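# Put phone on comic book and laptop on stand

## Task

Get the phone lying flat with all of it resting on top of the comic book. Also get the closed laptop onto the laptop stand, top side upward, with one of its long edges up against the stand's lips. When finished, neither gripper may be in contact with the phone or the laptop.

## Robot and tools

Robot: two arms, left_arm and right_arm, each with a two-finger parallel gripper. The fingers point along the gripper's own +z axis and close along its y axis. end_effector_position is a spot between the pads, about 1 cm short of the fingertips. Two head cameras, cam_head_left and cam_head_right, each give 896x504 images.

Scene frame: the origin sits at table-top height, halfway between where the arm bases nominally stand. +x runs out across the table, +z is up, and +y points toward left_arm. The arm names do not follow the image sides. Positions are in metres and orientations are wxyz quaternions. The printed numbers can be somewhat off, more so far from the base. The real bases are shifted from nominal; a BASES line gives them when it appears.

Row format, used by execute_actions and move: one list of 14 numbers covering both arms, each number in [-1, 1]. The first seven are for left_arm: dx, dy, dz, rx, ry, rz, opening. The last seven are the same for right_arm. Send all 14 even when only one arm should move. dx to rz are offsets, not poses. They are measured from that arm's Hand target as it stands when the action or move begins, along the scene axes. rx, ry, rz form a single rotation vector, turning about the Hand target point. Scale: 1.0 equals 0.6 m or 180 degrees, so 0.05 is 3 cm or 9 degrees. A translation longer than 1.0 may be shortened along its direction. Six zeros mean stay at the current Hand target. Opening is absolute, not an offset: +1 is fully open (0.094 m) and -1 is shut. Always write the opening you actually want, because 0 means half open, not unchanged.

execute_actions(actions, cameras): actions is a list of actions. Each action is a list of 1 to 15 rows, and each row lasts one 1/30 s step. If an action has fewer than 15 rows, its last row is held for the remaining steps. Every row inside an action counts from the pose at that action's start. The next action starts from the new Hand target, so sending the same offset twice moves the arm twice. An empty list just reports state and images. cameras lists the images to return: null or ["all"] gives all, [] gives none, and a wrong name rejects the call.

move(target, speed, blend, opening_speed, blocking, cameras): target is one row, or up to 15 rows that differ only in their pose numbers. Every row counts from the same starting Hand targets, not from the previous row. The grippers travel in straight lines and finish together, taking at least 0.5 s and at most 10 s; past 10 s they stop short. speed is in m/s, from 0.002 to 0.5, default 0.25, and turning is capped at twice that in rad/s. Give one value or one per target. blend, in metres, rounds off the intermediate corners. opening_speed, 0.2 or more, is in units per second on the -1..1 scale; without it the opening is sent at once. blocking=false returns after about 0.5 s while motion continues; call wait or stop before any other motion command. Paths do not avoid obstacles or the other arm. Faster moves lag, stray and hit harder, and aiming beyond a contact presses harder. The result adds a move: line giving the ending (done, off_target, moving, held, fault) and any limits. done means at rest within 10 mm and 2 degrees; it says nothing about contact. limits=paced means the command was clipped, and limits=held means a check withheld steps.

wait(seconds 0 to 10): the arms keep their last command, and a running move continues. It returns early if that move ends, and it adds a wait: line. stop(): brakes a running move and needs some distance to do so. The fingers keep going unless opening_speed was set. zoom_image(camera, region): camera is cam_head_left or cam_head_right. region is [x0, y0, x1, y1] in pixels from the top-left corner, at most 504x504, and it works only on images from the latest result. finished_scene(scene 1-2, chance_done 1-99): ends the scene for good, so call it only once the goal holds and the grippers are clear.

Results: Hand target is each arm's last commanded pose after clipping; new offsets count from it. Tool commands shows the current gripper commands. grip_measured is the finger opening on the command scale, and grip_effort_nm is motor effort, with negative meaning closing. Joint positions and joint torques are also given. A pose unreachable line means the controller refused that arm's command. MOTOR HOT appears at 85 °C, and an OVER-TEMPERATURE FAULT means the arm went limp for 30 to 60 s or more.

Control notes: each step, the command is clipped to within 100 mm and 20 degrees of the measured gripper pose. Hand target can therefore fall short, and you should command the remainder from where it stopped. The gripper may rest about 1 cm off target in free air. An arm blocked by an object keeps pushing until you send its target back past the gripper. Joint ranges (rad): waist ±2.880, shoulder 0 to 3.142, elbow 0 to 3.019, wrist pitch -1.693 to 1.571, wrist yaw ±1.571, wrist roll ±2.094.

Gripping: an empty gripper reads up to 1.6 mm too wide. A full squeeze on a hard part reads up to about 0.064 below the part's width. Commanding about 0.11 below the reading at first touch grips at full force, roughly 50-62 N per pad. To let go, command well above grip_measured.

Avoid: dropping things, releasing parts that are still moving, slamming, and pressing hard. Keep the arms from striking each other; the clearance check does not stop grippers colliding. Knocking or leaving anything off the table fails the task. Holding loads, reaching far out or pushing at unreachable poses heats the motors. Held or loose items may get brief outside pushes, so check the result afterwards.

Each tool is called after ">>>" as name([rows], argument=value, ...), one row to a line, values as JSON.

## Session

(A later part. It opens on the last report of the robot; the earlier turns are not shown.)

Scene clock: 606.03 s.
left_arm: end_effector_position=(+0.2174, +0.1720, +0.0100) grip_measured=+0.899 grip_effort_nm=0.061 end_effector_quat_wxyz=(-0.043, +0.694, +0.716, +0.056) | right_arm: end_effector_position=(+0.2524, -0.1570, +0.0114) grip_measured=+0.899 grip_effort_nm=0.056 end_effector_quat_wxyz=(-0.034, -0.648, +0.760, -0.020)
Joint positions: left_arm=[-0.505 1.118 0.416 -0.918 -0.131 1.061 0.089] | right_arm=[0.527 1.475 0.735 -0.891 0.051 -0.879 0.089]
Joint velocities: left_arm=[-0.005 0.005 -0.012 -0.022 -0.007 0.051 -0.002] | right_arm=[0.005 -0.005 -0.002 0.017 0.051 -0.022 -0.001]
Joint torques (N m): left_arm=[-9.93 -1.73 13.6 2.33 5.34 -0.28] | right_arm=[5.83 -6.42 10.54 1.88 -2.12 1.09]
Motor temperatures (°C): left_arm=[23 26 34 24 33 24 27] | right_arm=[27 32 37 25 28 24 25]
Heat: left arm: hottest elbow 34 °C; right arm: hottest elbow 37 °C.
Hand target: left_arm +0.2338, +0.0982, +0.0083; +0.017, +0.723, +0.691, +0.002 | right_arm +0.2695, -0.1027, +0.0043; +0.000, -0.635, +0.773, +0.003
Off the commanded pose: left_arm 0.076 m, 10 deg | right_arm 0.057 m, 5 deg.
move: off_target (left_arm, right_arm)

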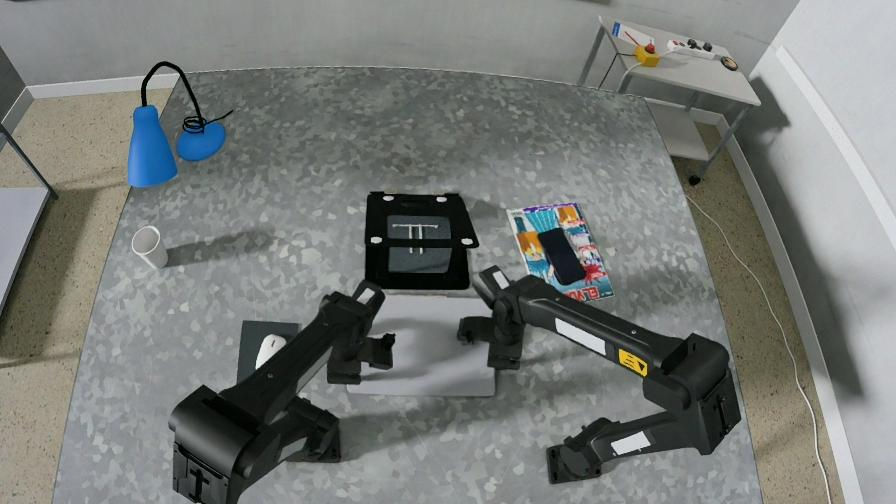

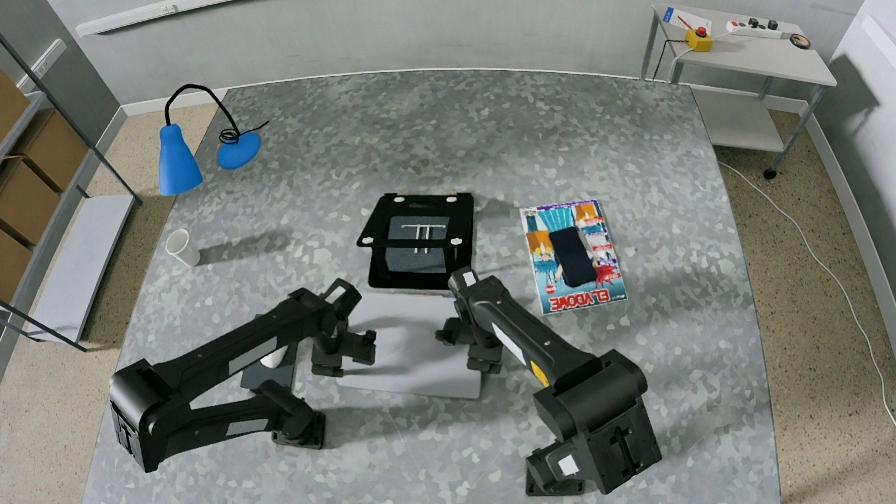

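>>> move(target=[0.0,-0.01,0,-0.12,0,0,0.9, 0,0.02,0,0.12,0,0,0.9], speed=0.1)

>>> zoom_image(camera="cam_head_left", region=[240, 260, 600, 420])

>>> zoom_image(camera="cam_head_right", region=[230, 260, 590, 420])

Scene clock: 614.40 s.
left_arm: end_effector_position=(+0.2148, +0.1545, +0.0120) grip_measured=+0.899 grip_effort_nm=0.071 end_effector_quat_wxyz=(+0.066, +0.699, +0.708, -0.078) | right_arm: end_effector_position=(+0.2537, -0.1596, +0.0156) grip_measured=+0.898 grip_effort_nm=0.071 end_effector_quat_wxyz=(+0.054, -0.663, +0.742, +0.088)
Joint positions: left_arm=[-0.307 1.045 0.373 -0.857 0.2 1.276 0.089] | right_arm=[0.382 1.405 0.665 -0.788 -0.202 -1.067 0.089]
Joint velocities: left_arm=[-0.005 -0.005 0.007 -0.022 -0.037 0.007 0] | right_arm=[-0.015 -0.005 -0.017 -0.007 -0.066 0.066 0]
Joint torques (N m): left_arm=[-7.3 -2.55 9.09 4.77 6.43 -0.33] | right_arm=[6.07 -5.95 7.91 4.72 -5.11 1.57]
Motor temperatures (°C): left_arm=[23 26 34 24 54 24 27] | right_arm=[27 32 37 25 35 24 25]
Heat: left arm: hottest wrist yaw 54 °C; right arm: hottest elbow 37 °C.
Hand target: left_arm +0.2332, +0.0924, +0.0078; +0.149, +0.706, +0.680, -0.129 | right_arm +0.2699, -0.0907, +0.0055; +0.122, -0.624, +0.758, +0.146
Off the commanded pose: left_arm 0.065 m, 12 deg | right_arm 0.072 m, 11 deg.
move: off_target (left_arm, right_arm)

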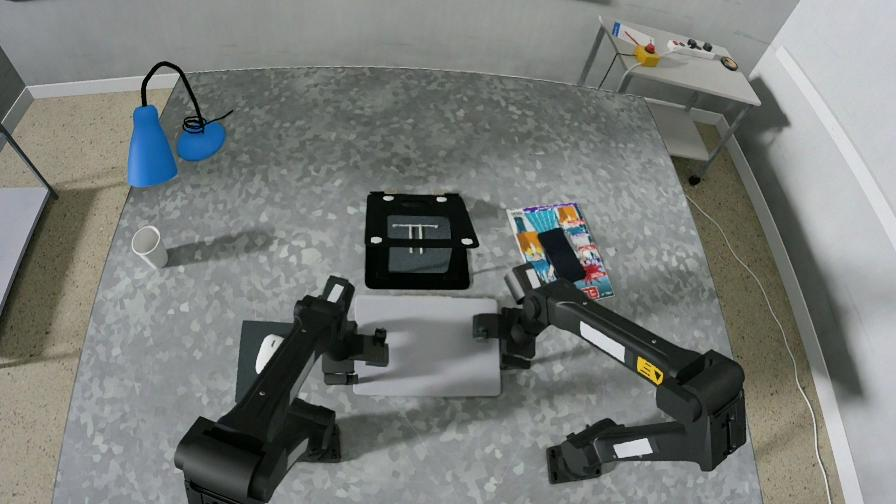

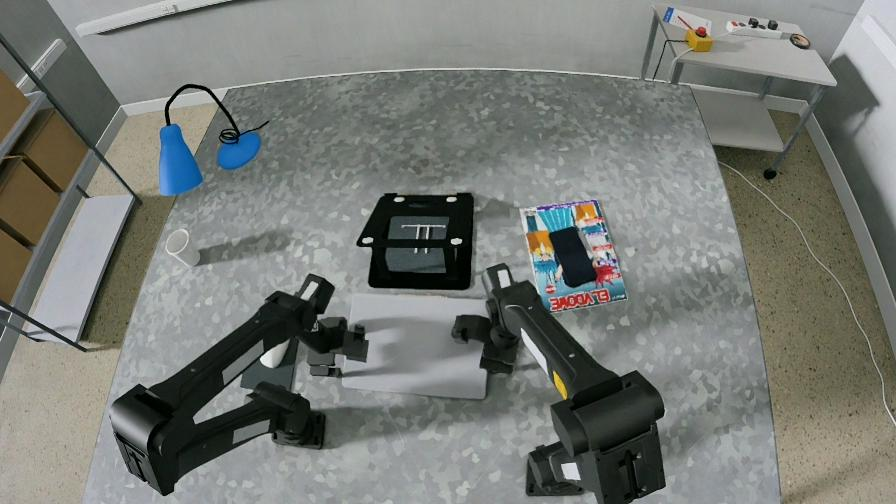

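Scaled by 1.400.

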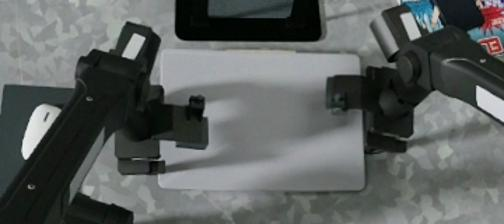

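Scaled by 1.400.

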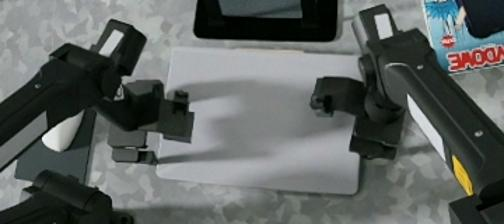

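>>> move(target=[0.0,0.13,0,0,0,0,0.9, 0,-0.13,0,0,0,0,0.9], speed=0.1)

Scene clock: 621.30 s.
left_arm: end_effector_position=(+0.2274, +0.1645, +0.0099) grip_measured=+0.899 grip_effort_nm=0.066 end_effector_quat_wxyz=(+0.147, +0.703, +0.682, -0.138) | right_arm: end_effector_position=(+0.2723, -0.1656, +0.0165) grip_measured=+0.899 grip_effort_nm=0.066 end_effector_quat_wxyz=(+0.130, -0.631, +0.752, +0.140)
Joint positions: left_arm=[-0.079 1.095 0.358 -0.805 0.405 1.546 0.089] | right_arm=[0.264 1.402 0.632 -0.675 -0.363 -1.104 0.089]
Joint velocities: left_arm=[-0.005 -0.005 -0.002 0.017 0.037 0.007 -0.001] | right_arm=[-0.005 -0.005 -0.022 -0.012 0.022 0.037 -0.001]
Joint torques (N m): left_arm=[0.03 -2.9 8.35 0.87 -0.18 0.23] | right_arm=[-0.09 -8.47 5.29 0.85 -0.39 0.19]
Motor temperatures (°C): left_arm=[23 26 34 24 69 24 27] | right_arm=[27 32 37 25 47 25 25]
Heat: left arm: hottest wrist yaw 69 °C; right arm: hottest wrist yaw 47 °C.
Hand target: left_arm +0.2334, +0.1701, +0.0074; +0.148, +0.707, +0.680, -0.129 | right_arm +0.2695, -0.1692, +0.0066; +0.123, -0.624, +0.758, +0.145
Off the commanded pose: left_arm 0.009 m, 1 deg | right_arm 0.012 m, 2 deg.
move: off_target (right_arm)

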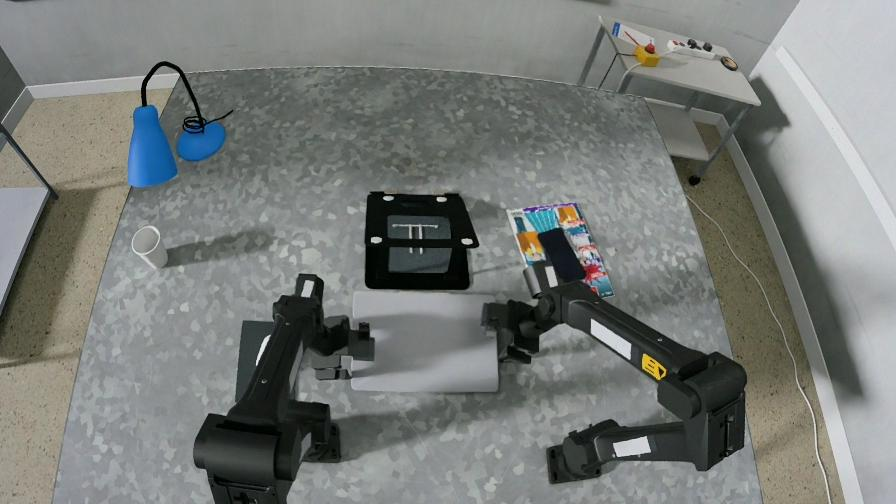

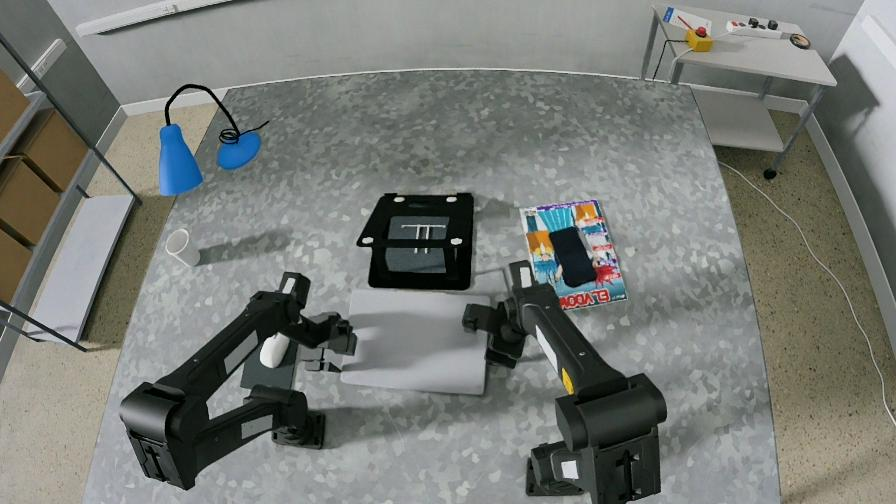

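>>> wait(seconds=10)

Scene clock: 643.57 s.
left_arm: end_effector_position=(+0.2274, +0.1645, +0.0099) grip_measured=+0.899 grip_effort_nm=0.066 end_effector_quat_wxyz=(+0.147, +0.703, +0.682, -0.138) | right_arm: end_effector_position=(+0.2723, -0.1656, +0.0165) grip_measured=+0.899 grip_effort_nm=0.066 end_effector_quat_wxyz=(+0.130, -0.631, +0.752, +0.140)
Joint positions: left_arm=[-0.079 1.095 0.358 -0.805 0.405 1.546 0.089] | right_arm=[0.264 1.402 0.632 -0.675 -0.363 -1.104 0.089]
Joint velocities: left_arm=[-0.005 -0.015 0.012 -0.017 -0.007 -0.022 0] | right_arm=[-0.015 -0.005 -0.017 -0.007 0.081 -0.066 0]
Joint torques (N m): left_arm=[-0.03 -2.84 8.35 0.73 -0.25 0.31] | right_arm=[-0.15 -8.47 5.31 0.87 -0.39 0.2]
Motor temperatures (°C): left_arm=[23 26 33 24 44 24 27] | right_arm=[27 32 36 25 33 24 25]
Heat: left arm: hottest wrist yaw 44 °C; right arm: hottest elbow 36 °C.
Hand target: left_arm +0.2334, +0.1701, +0.0074; +0.148, +0.707, +0.680, -0.129 | right_arm +0.2695, -0.1692, +0.0066; +0.123, -0.624, +0.758, +0.145
Tool commands: left_gripper/opening=+0.9 right_gripper/opening=+0.9
Off the commanded pose: left_arm 0.009 m, 1 deg | right_arm 0.012 m, 2 deg.
wait: 10.00 s; at rest from the start

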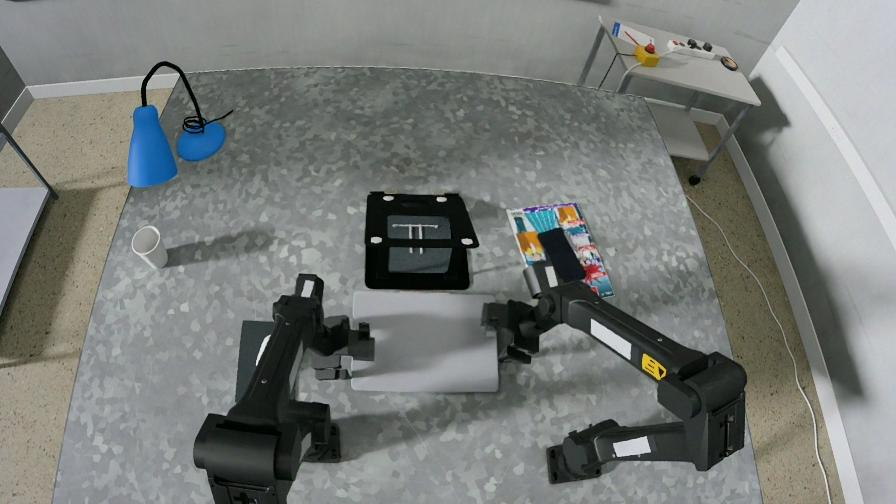

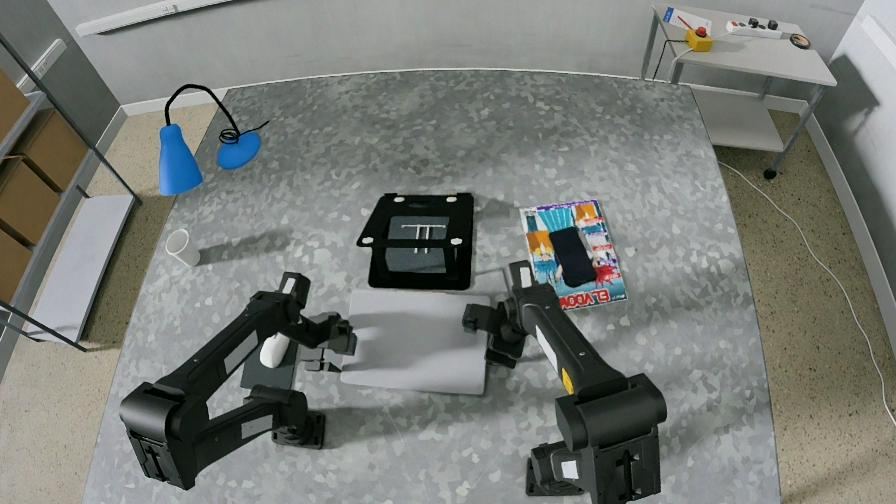

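>>> zoom_image(camera="cam_head_left", region=[290, 230, 570, 410])

>>> zoom_image(camera="cam_head_right", region=[290, 230, 570, 410])

Scaled by 1.800.

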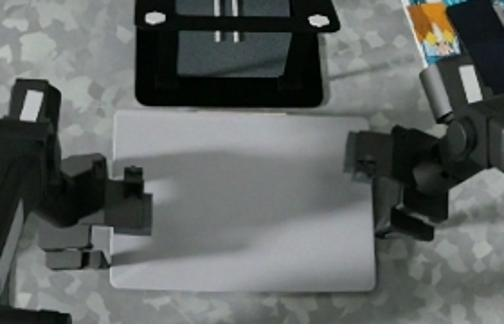

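Scaled by 1.800.

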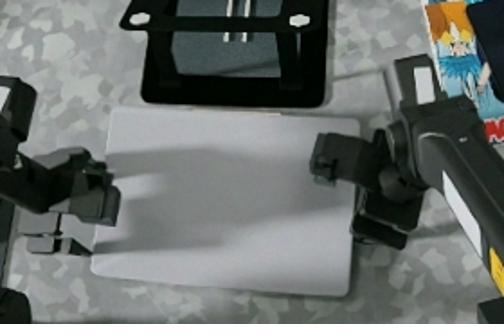

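>>> move([
  [-0.01,-0.1,0,0,0,0,0.9,0.0185,0.098,0,0,0,0,0.9],
  [-0.01,-0.1,0.15,0,0,0,0.9,0.0185,0.098,0.15,0,0,0,0.9],
], speed=0.08)

Scene clock: 658.97 s.
left_arm: end_effector_position=(+0.2076, +0.1199, +0.0711) grip_measured=+0.899 grip_effort_nm=0.061 end_effector_quat_wxyz=(+0.123, +0.702, +0.687, -0.143) | right_arm: end_effector_position=(+0.2664, -0.1185, +0.0779) grip_measured=+0.899 grip_effort_nm=0.037 end_effector_quat_wxyz=(+0.104, -0.622, +0.761, +0.151)
Joint positions: left_arm=[-0.343 0.898 0.452 -1.036 0.369 1.262 0.089] | right_arm=[0.408 1.322 0.763 -0.886 -0.349 -0.935 0.089]
Joint velocities: left_arm=[-0.015 -0.015 0.002 0.012 0.022 -0.066 0] | right_arm=[-0.005 0.005 -0.002 0.012 0.066 -0.051 0]
Joint torques (N m): left_arm=[-2.26 -4.89 15.39 0.08 0.22 -0.07] | right_arm=[1.08 -11.16 10.51 0.03 -0.15 0.2]
Motor temperatures (°C): left_arm=[23 26 33 24 40 24 27] | right_arm=[27 32 36 25 32 24 25]
Heat: left arm: hottest wrist yaw 40 °C; right arm: hottest elbow 36 °C.
Hand target: left_arm +0.2281, +0.1107, +0.0975; +0.149, +0.706, +0.680, -0.129 | right_arm +0.2818, -0.1089, +0.0954; +0.122, -0.624, +0.758, +0.146
Off the commanded pose: left_arm 0.034 m, 3 deg | right_arm 0.025 m, 2 deg.
move: off_target (left_arm, right_arm)

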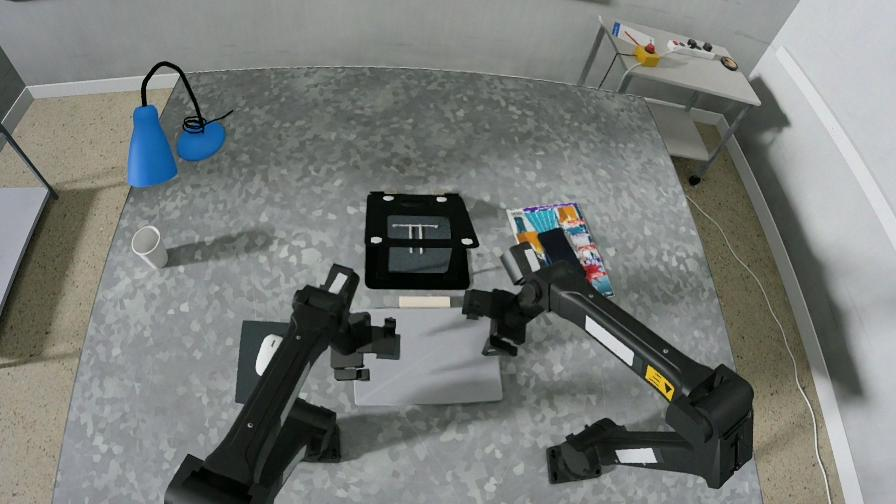

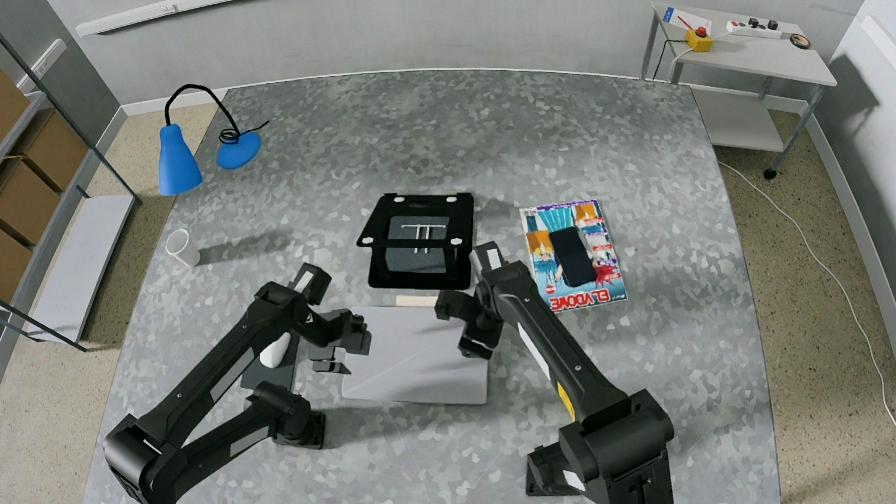

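>>> zoom_image(camera="cam_head_left", region=[330, 170, 520, 320])

>>> zoom_image(camera="cam_head_right", region=[330, 170, 520, 320])

Scaled by 2.653.

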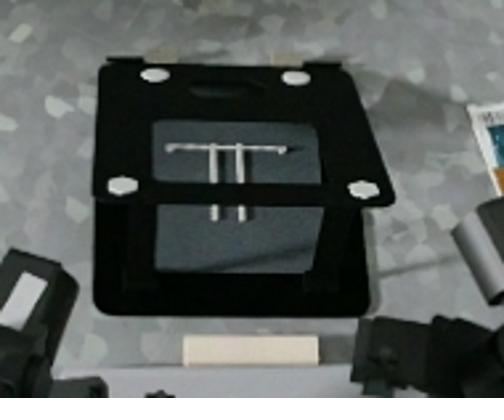

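Scaled by 2.653.

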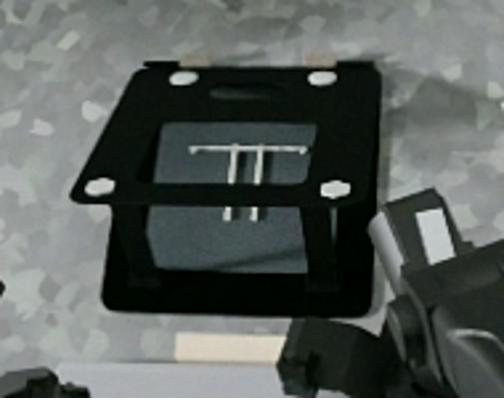

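>>> zoom_image(camera="cam_head_left", region=[320, 270, 540, 420])

>>> zoom_image(camera="cam_head_right", region=[320, 270, 540, 420])

Scaled by 2.291.

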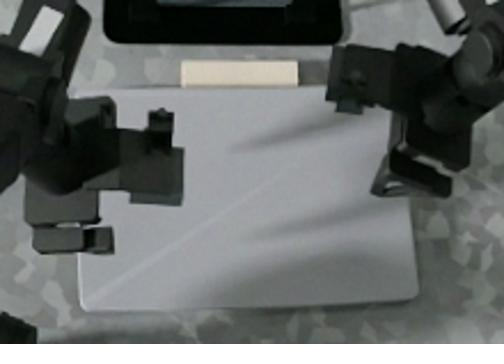

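Scaled by 2.291.

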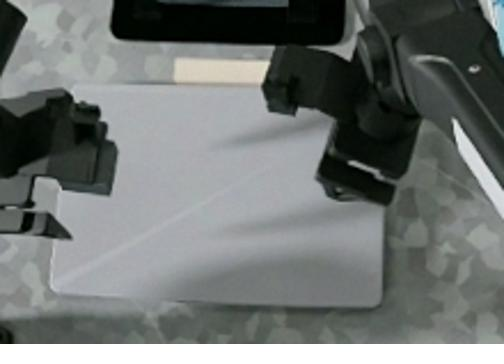

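>>> move([
  [0,0,0.05,0,0,0,0.9,0,0,0.05,0,0,0,0.9],
  [0,0.17,0.05,0,0,0,0.9,-0.03,-0.2,0.05,0,0,0,0.9],
], speed=0.15)

>>> zoom_image(camera="cam_head_left", region=[320, 270, 540, 420])

>>> zoom_image(camera="cam_head_right", region=[320, 270, 540, 420])

Scene clock: 680.50 s.
left_arm: end_effector_position=(+0.2072, +0.2071, +0.1042) grip_measured=+0.899 grip_effort_nm=0.066 end_effector_quat_wxyz=(+0.131, +0.706, +0.680, -0.148) | right_arm: end_effector_position=(+0.2699, -0.2252, +0.1282) grip_measured=+0.899 grip_effort_nm=0.037 end_effector_quat_wxyz=(+0.125, -0.626, +0.756, +0.142)
Joint positions: left_arm=[0.144 0.873 0.531 -1.334 0.385 1.801 0.089] | right_arm=[0.072 1.181 0.792 -1.138 -0.379 -1.297 0.089]
Joint velocities: left_arm=[-0.005 -0.005 -0.012 -0.012 -0.022 0.022 0] | right_arm=[0.005 -0.005 -0.002 -0.007 -0.037 0.022 -0.001]
Joint torques (N m): left_arm=[-0.15 -2.61 15.91 -0.42 0.38 0.1] | right_arm=[-0.21 -9.88 6.78 -0.13 -0.34 0.11]
Motor temperatures (°C): left_arm=[23 26 38 24 36 24 27] | right_arm=[27 32 38 25 30 24 25]
Heat: left arm: hottest elbow 38 °C; right arm: hottest elbow 38 °C.
Hand target: left_arm +0.2290, +0.2133, +0.1266; +0.147, +0.707, +0.680, -0.130 | right_arm +0.2636, -0.2288, +0.1275; +0.124, -0.624, +0.758, +0.144
Off the commanded pose: left_arm 0.032 m, 3 deg | right_arm 0.008 m, 1 deg.
move: off_target (left_arm)

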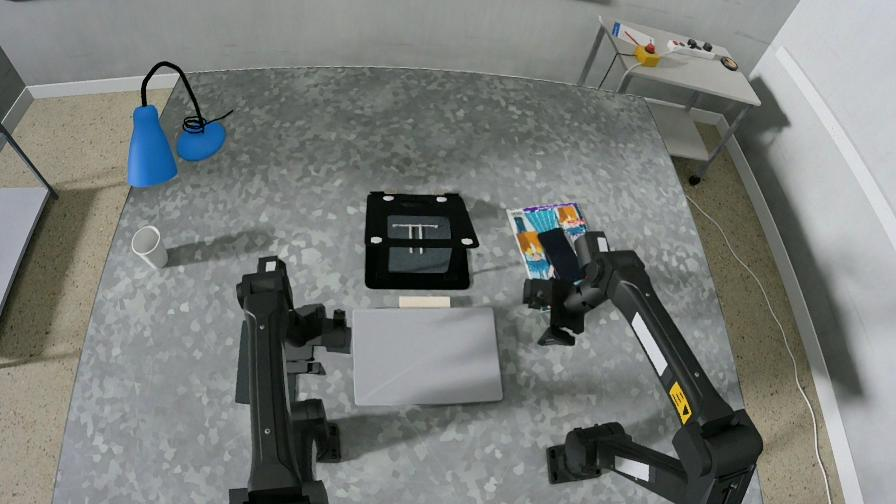

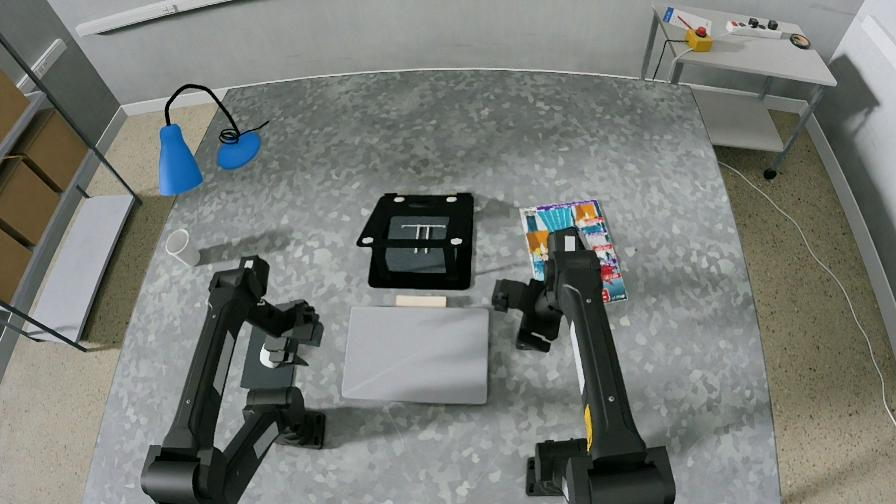

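Scaled by 2.291.

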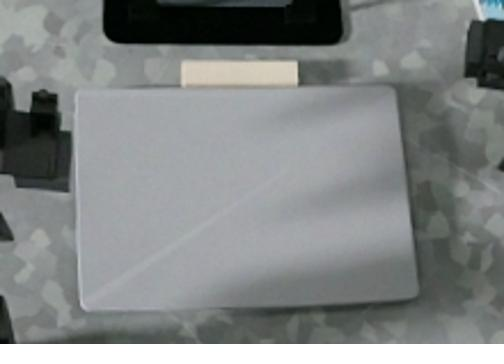

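Scaled by 2.291.

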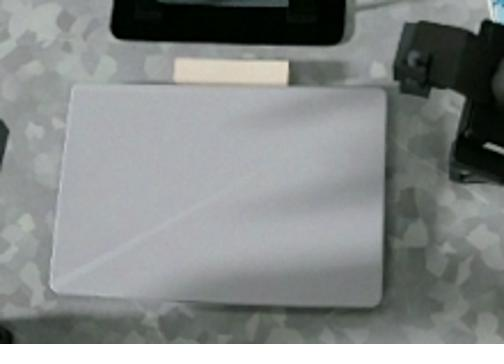

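>>> zoom_image(camera="cam_head_left", region=[340, 270, 520, 330])

>>> zoom_image(camera="cam_head_right", region=[340, 270, 520, 330])

>>> zoom_image(camera="cam_head_left", region=[340, 380, 520, 440])

>>> zoom_image(camera="cam_head_right", region=[330, 380, 510, 440])

Scaled by 2.800.

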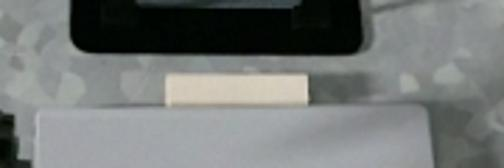

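Scaled by 2.800.

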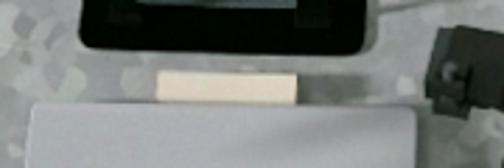

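Scaled by 2.800.

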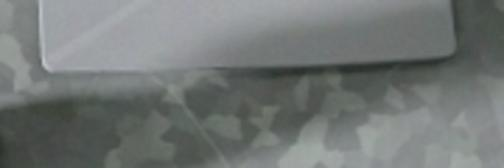

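Scaled by 2.800.

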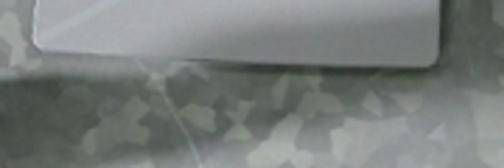

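>>> zoom_image(camera="cam_head_left", region=[460, 290, 540, 430])

>>> zoom_image(camera="cam_head_right", region=[300, 290, 380, 430])

>>> zoom_image(camera="cam_head_left", region=[385, 280, 465, 320])

Scaled by 3.600.

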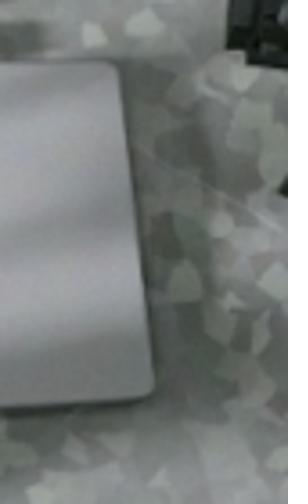

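Scaled by 3.600.

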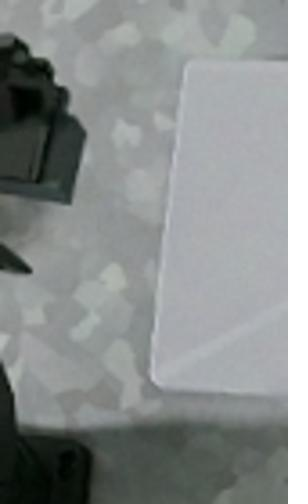

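Scaled by 6.300.

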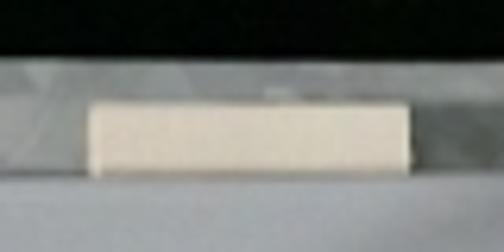

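>>> zoom_image(camera="cam_head_left", region=[280, 290, 360, 390])

>>> zoom_image(camera="cam_head_left", region=[510, 260, 610, 360])

>>> zoom_image(camera="cam_head_right", region=[255, 290, 335, 390])

>>> zoom_image(camera="cam_head_right", region=[480, 260, 580, 360])

Scaled by 5.040.

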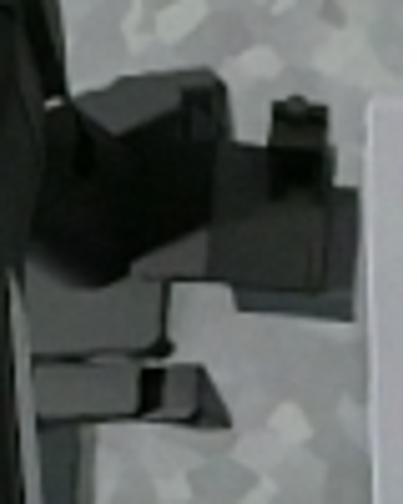

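Scaled by 5.040.

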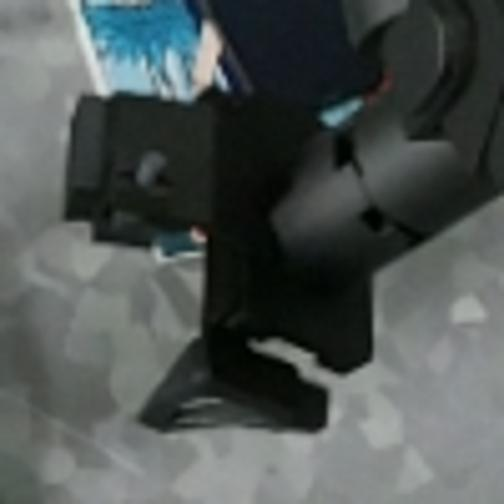

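Scaled by 5.040.

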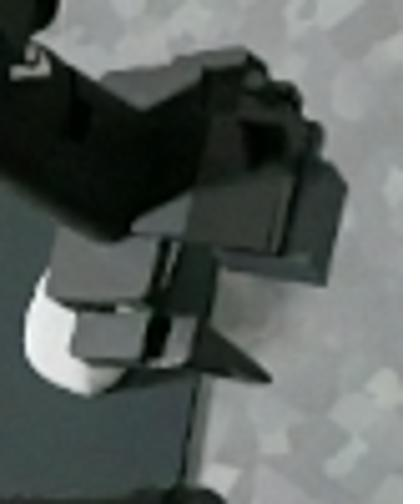

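Scaled by 5.040.

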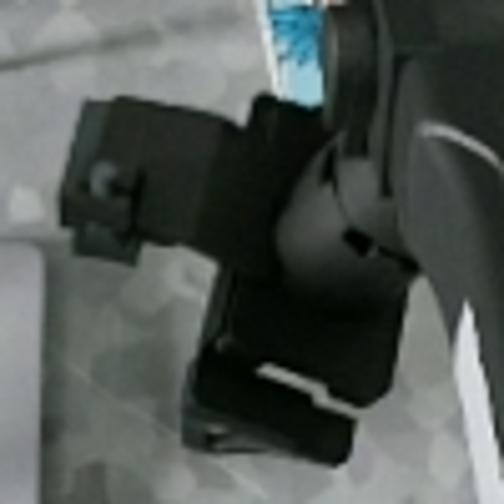

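>>> move(target=[0.03,0.06,0.06,-0.124,0.332,0.372,-0.15,0,-0.06,0.06,0.185,0.267,-0.402,-0.15], speed=0.25)

Scene clock: 782.57 s.
left_arm: end_effector_position=(+0.2346, +0.2378, +0.1471) grip_measured=-0.148 grip_effort_nm=-0.085 end_effector_quat_wxyz=(-0.017, +0.041, +0.900, -0.434) | right_arm: end_effector_position=(+0.2667, -0.2639, +0.1647) grip_measured=-0.149 grip_effort_nm=-0.081 end_effector_quat_wxyz=(+0.044, +0.079, +0.883, +0.460)
Joint positions: left_arm=[0.518 1.25 0.705 -1.665 0.684 0.874 0.04] | right_arm=[-0.329 1.228 0.755 -1.292 -0.947 -0.245 0.04]
Joint velocities: left_arm=[-0.005 -0.005 0.007 -0.012 0.007 -0.037 0] | right_arm=[-0.005 0.005 -0.002 0.002 -0.022 0.037 -0.001]
Joint torques (N m): left_arm=[0.32 -8.59 12.12 -1.4 0.45 0.06] | right_arm=[-0.26 -10.11 6.16 0.16 -0.54 0.18]
Motor temperatures (°C): left_arm=[23 25 43 24 33 23 27] | right_arm=[26 32 36 25 27 24 25]
Heat: left arm: hottest elbow 43 °C; right arm: hottest elbow 36 °C.
Hand target: left_arm +0.2458, +0.2485, +0.1617; -0.030, +0.049, +0.885, -0.462 | right_arm +0.2639, -0.2662, +0.1649; +0.051, +0.085, +0.883, +0.459
Off the commanded pose: left_arm 0.023 m, 4 deg | right_arm 0.003 m, 1 deg.
joint sent to its limit (left arm) — joint 4 (wrist pitch), lower limit. The joint targets are off in position and orientation.
move: off_target (left_arm)

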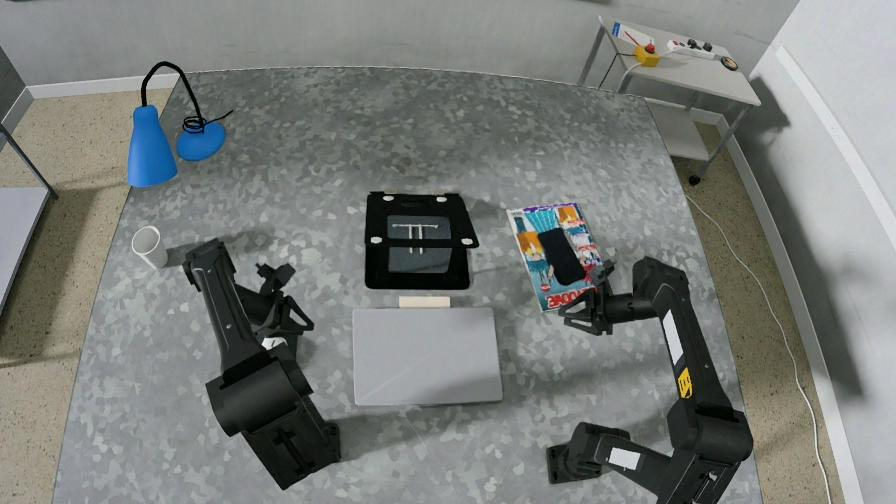

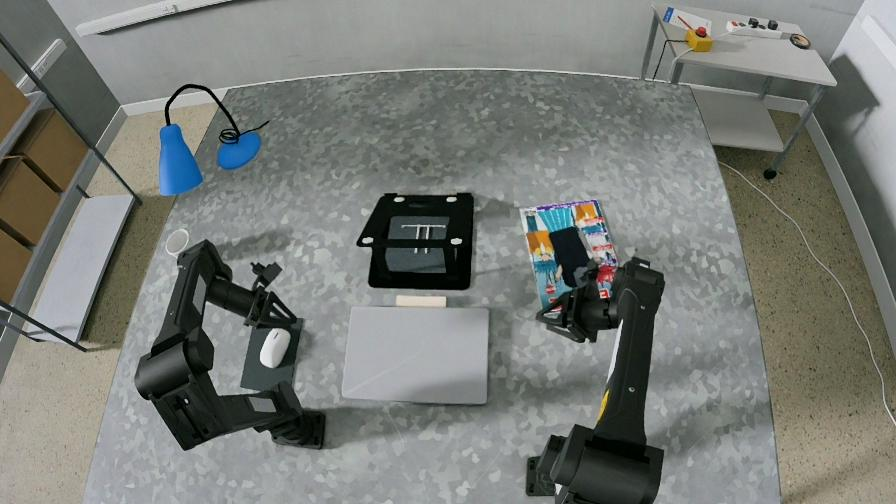

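>>> move(target=[-0.025,-0.0975,-0.217,0,0,0,-0.15,-0.032,0.127,-0.233,0,0,0,-0.15], speed=0.2)

>>> zoom_image(camera="cam_head_left", region=[290, 270, 570, 430])

>>> zoom_image(camera="cam_head_right", region=[290, 270, 570, 430])

Scene clock: 790.87 s.
left_arm: end_effector_position=(+0.2340, +0.1933, +0.0360) grip_measured=-0.148 grip_effort_nm=-0.081 end_effector_quat_wxyz=(-0.022, +0.050, +0.887, -0.458) | right_arm: end_effector_position=(+0.2473, -0.1944, +0.0329) grip_measured=-0.149 grip_effort_nm=-0.081 end_effector_quat_wxyz=(+0.061, +0.082, +0.882, +0.460)
Joint positions: left_arm=[0.369 1.497 0.52 -1.189 0.797 0.766 0.04] | right_arm=[-0.087 1.362 0.407 -0.415 -0.95 0.206 0.04]
Joint velocities: left_arm=[-0.005 -0.005 0.007 0.007 0.007 0.022 -0.002] | right_arm=[-0.015 -0.015 -0.002 0.002 0.037 0.007 -0.001]
Joint torques (N m): left_arm=[-2.9 -7.82 4.16 -0.05 0.5 -0.11] | right_arm=[1.38 -6.59 4.22 0.84 -0.37 0.14]
Motor temperatures (°C): left_arm=[23 25 41 24 33 23 27] | right_arm=[26 32 36 25 27 24 25]
Heat: left arm: hottest elbow 41 °C; right arm: hottest elbow 36 °C.
Hand target: left_arm +0.2307, +0.1885, +0.0326; -0.030, +0.050, +0.885, -0.461 | right_arm +0.2407, -0.1904, +0.0253; +0.049, +0.084, +0.883, +0.459
Off the commanded pose: left_arm 0.006 m, 1 deg | right_arm 0.009 m, 1 deg.
move: done

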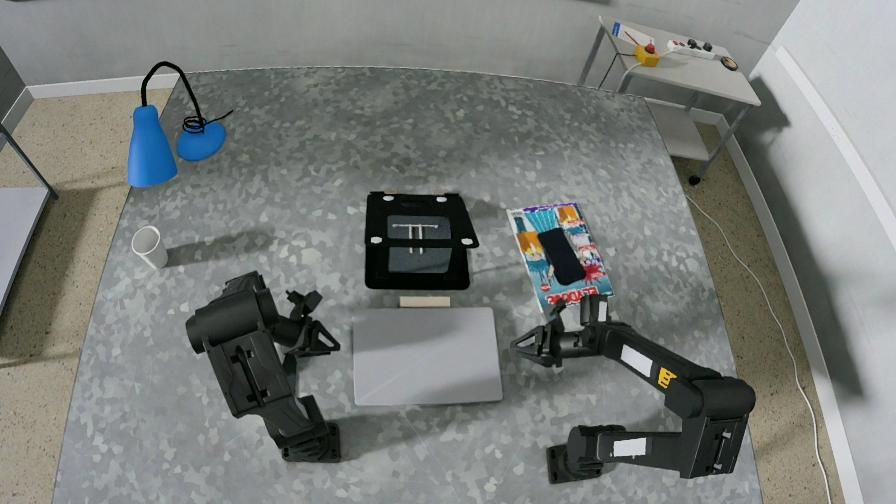

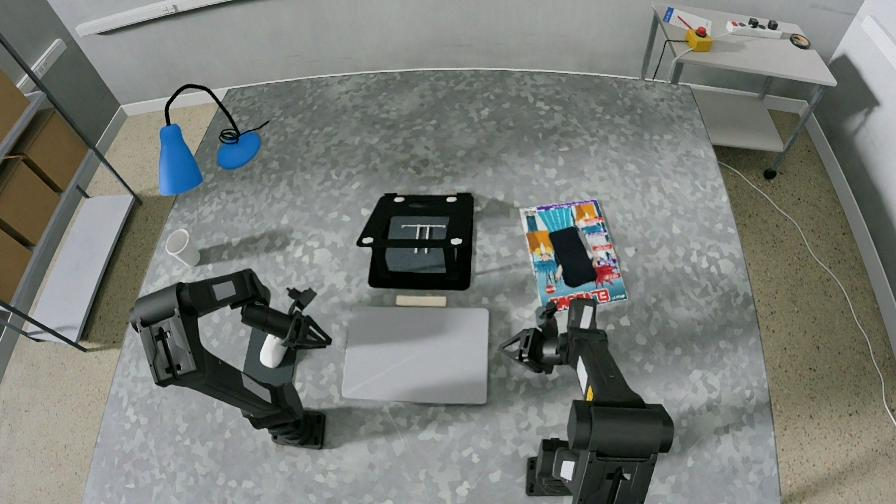

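Scaled by 1.800.

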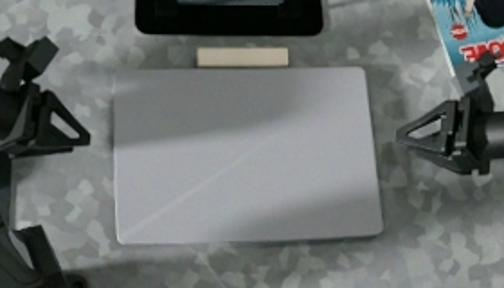

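Scaled by 1.800.

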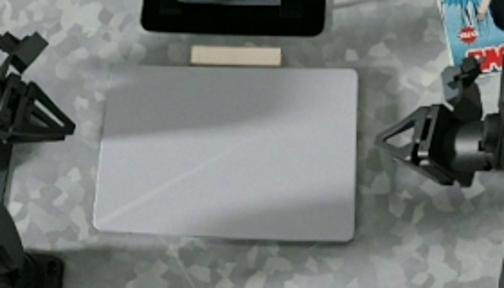

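>>> move([
  [-0.03,0,-0.005,0,0,0,-0.15,-0.033,0,0,0,0,0,-0.15],
  [-0.03,0,-0.03,0,0,0,-0.15,-0.033,0,-0.02,0,0,0,-0.15],
], speed=0.06)

>>> zoom_image(camera="cam_head_left", region=[290, 270, 570, 430])

>>> zoom_image(camera="cam_head_right", region=[290, 270, 570, 430])

Scene clock: 798.60 s.
left_arm: end_effector_position=(+0.2162, +0.1873, +0.0211) grip_measured=-0.149 grip_effort_nm=-0.051 end_effector_quat_wxyz=(-0.031, +0.051, +0.885, -0.461) | right_arm: end_effector_position=(+0.2301, -0.1917, +0.0260) grip_measured=-0.149 grip_effort_nm=-0.046 end_effector_quat_wxyz=(+0.061, +0.080, +0.879, +0.465)
Joint positions: left_arm=[0.372 1.527 0.471 -1.138 0.789 0.782 0.04] | right_arm=[-0.087 1.349 0.355 -0.372 -0.963 0.207 0.04]
Joint velocities: left_arm=[-0.015 -0.005 -0.007 -0.007 0.037 0.037 0] | right_arm=[-0.005 -0.005 -0.017 -0.022 0.037 -0.051 -0.001]
Joint torques (N m): left_arm=[0.03 -7.18 3.21 0.09 0.18 0.11] | right_arm=[1.03 -5.3 3.47 0.81 0 0.06]
Motor temperatures (°C): left_arm=[23 25 39 24 32 23 27] | right_arm=[26 32 35 25 27 24 25]
Heat: left arm: hottest elbow 39 °C; right arm: hottest elbow 35 °C.
Hand target: left_arm +0.2129, +0.1883, +0.0146; -0.030, +0.050, +0.885, -0.461 | right_arm +0.2205, -0.1903, +0.0137; +0.048, +0.084, +0.883, +0.459
Off the commanded pose: left_arm 0.007 m, 0 deg | right_arm 0.016 m, 2 deg.
move: off_target (right_arm)

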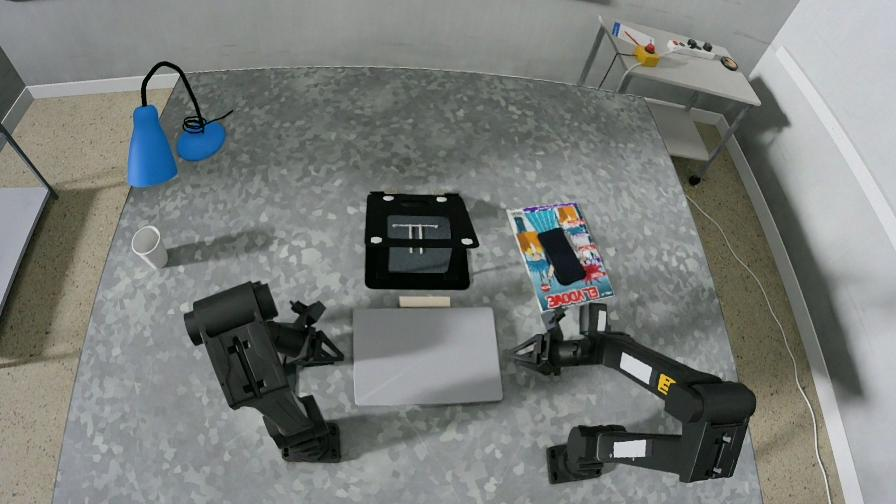

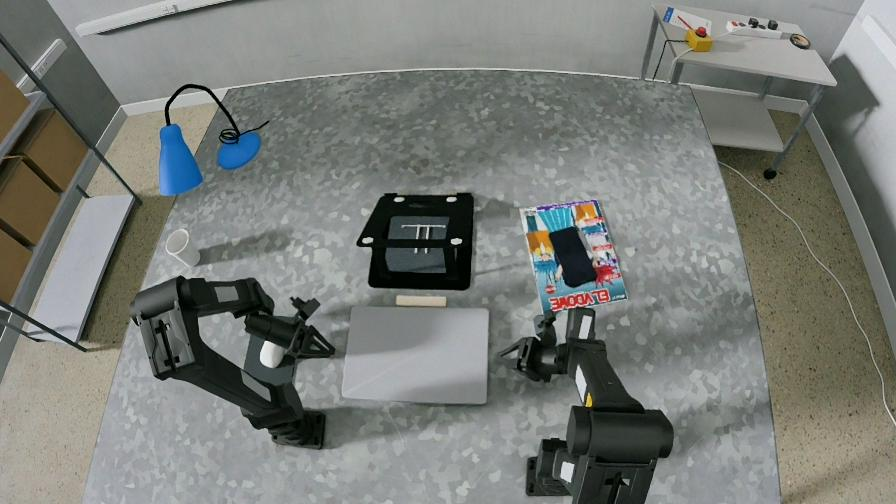

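Scaled by 1.800.

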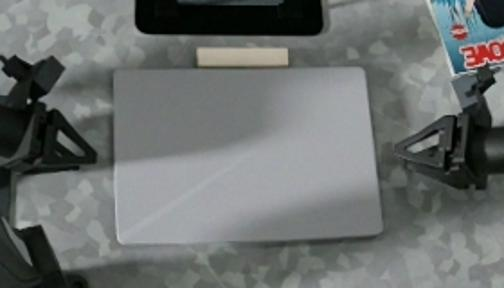

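Scaled by 1.800.

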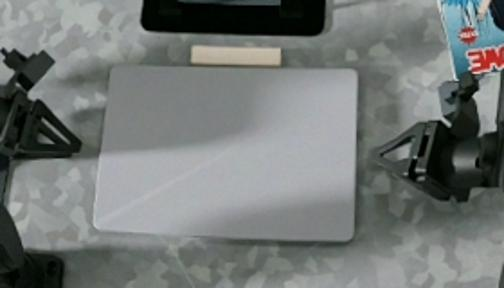

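>>> move(target=[-0.01,-0.09,-0.006,0,0,0,-0.15,0.017,0.088,-0.012,0,0,0,-0.15], speed=0.05)

>>> zoom_image(camera="cam_head_left", region=[290, 270, 570, 430])

>>> zoom_image(camera="cam_head_right", region=[290, 270, 570, 430])

Scene clock: 805.00 s.
left_arm: end_effector_position=(+0.2178, +0.1425, +0.0205) grip_measured=-0.149 grip_effort_nm=-0.027 end_effector_quat_wxyz=(-0.019, +0.034, +0.884, -0.467) | right_arm: end_effector_position=(+0.2460, -0.1452, +0.0263) grip_measured=-0.149 grip_effort_nm=-0.032 end_effector_quat_wxyz=(+0.074, +0.082, +0.876, +0.470)
Joint positions: left_arm=[0.181 1.43 0.391 -0.928 0.913 0.484 0.04] | right_arm=[0.11 1.368 0.327 -0.031 -0.897 0.546 0.04]
Joint velocities: left_arm=[-0.005 -0.005 -0.007 -0.002 0.007 0.051 0] | right_arm=[-0.005 0.015 -0.022 0.002 0.081 0.007 -0.003]
Joint torques (N m): left_arm=[-3.55 -6.36 2.43 0.84 0.01 0.02] | right_arm=[2.96 -4.01 3.45 1.32 0.24 0.1]
Motor temperatures (°C): left_arm=[23 25 38 24 32 23 27] | right_arm=[26 32 35 25 27 24 25]
Heat: left arm: hottest elbow 38 °C; right arm: hottest elbow 35 °C.
Hand target: left_arm +0.2070, +0.1347, +0.0115; -0.029, +0.050, +0.885, -0.461 | right_arm +0.2302, -0.1375, +0.0057; +0.046, +0.083, +0.883, +0.459
Off the commanded pose: left_arm 0.017 m, 2 deg | right_arm 0.026 m, 3 deg.
move: off_target (left_arm, right_arm)

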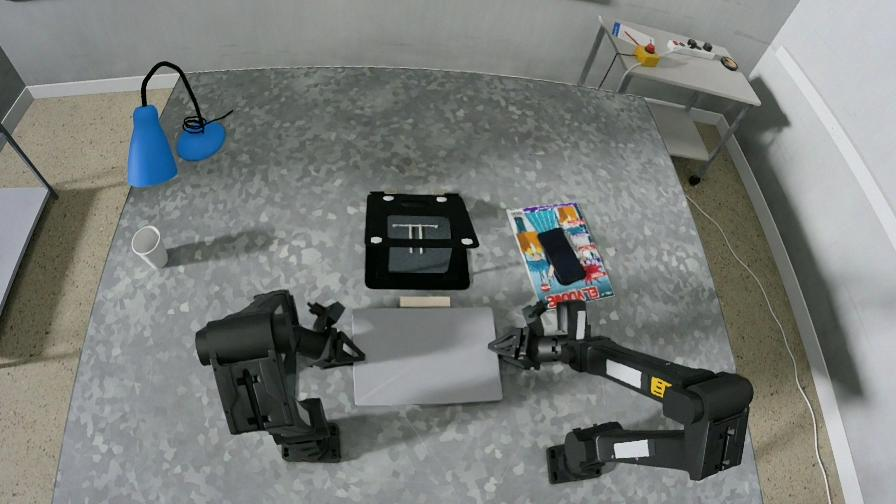

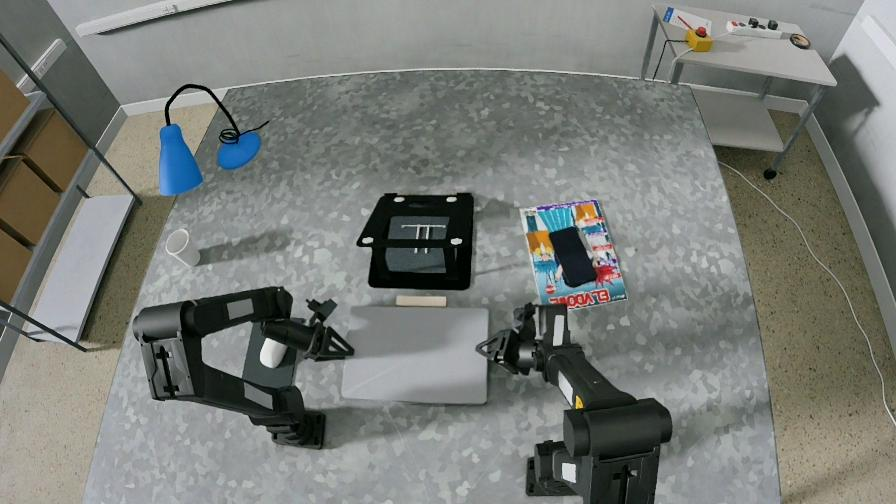

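Scaled by 1.800.

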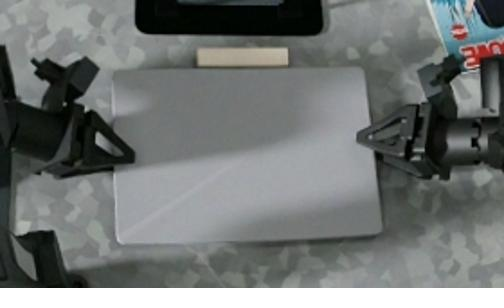

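Scaled by 1.800.

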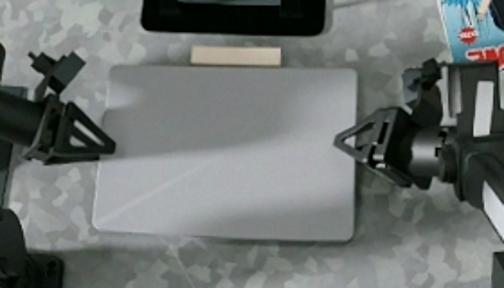

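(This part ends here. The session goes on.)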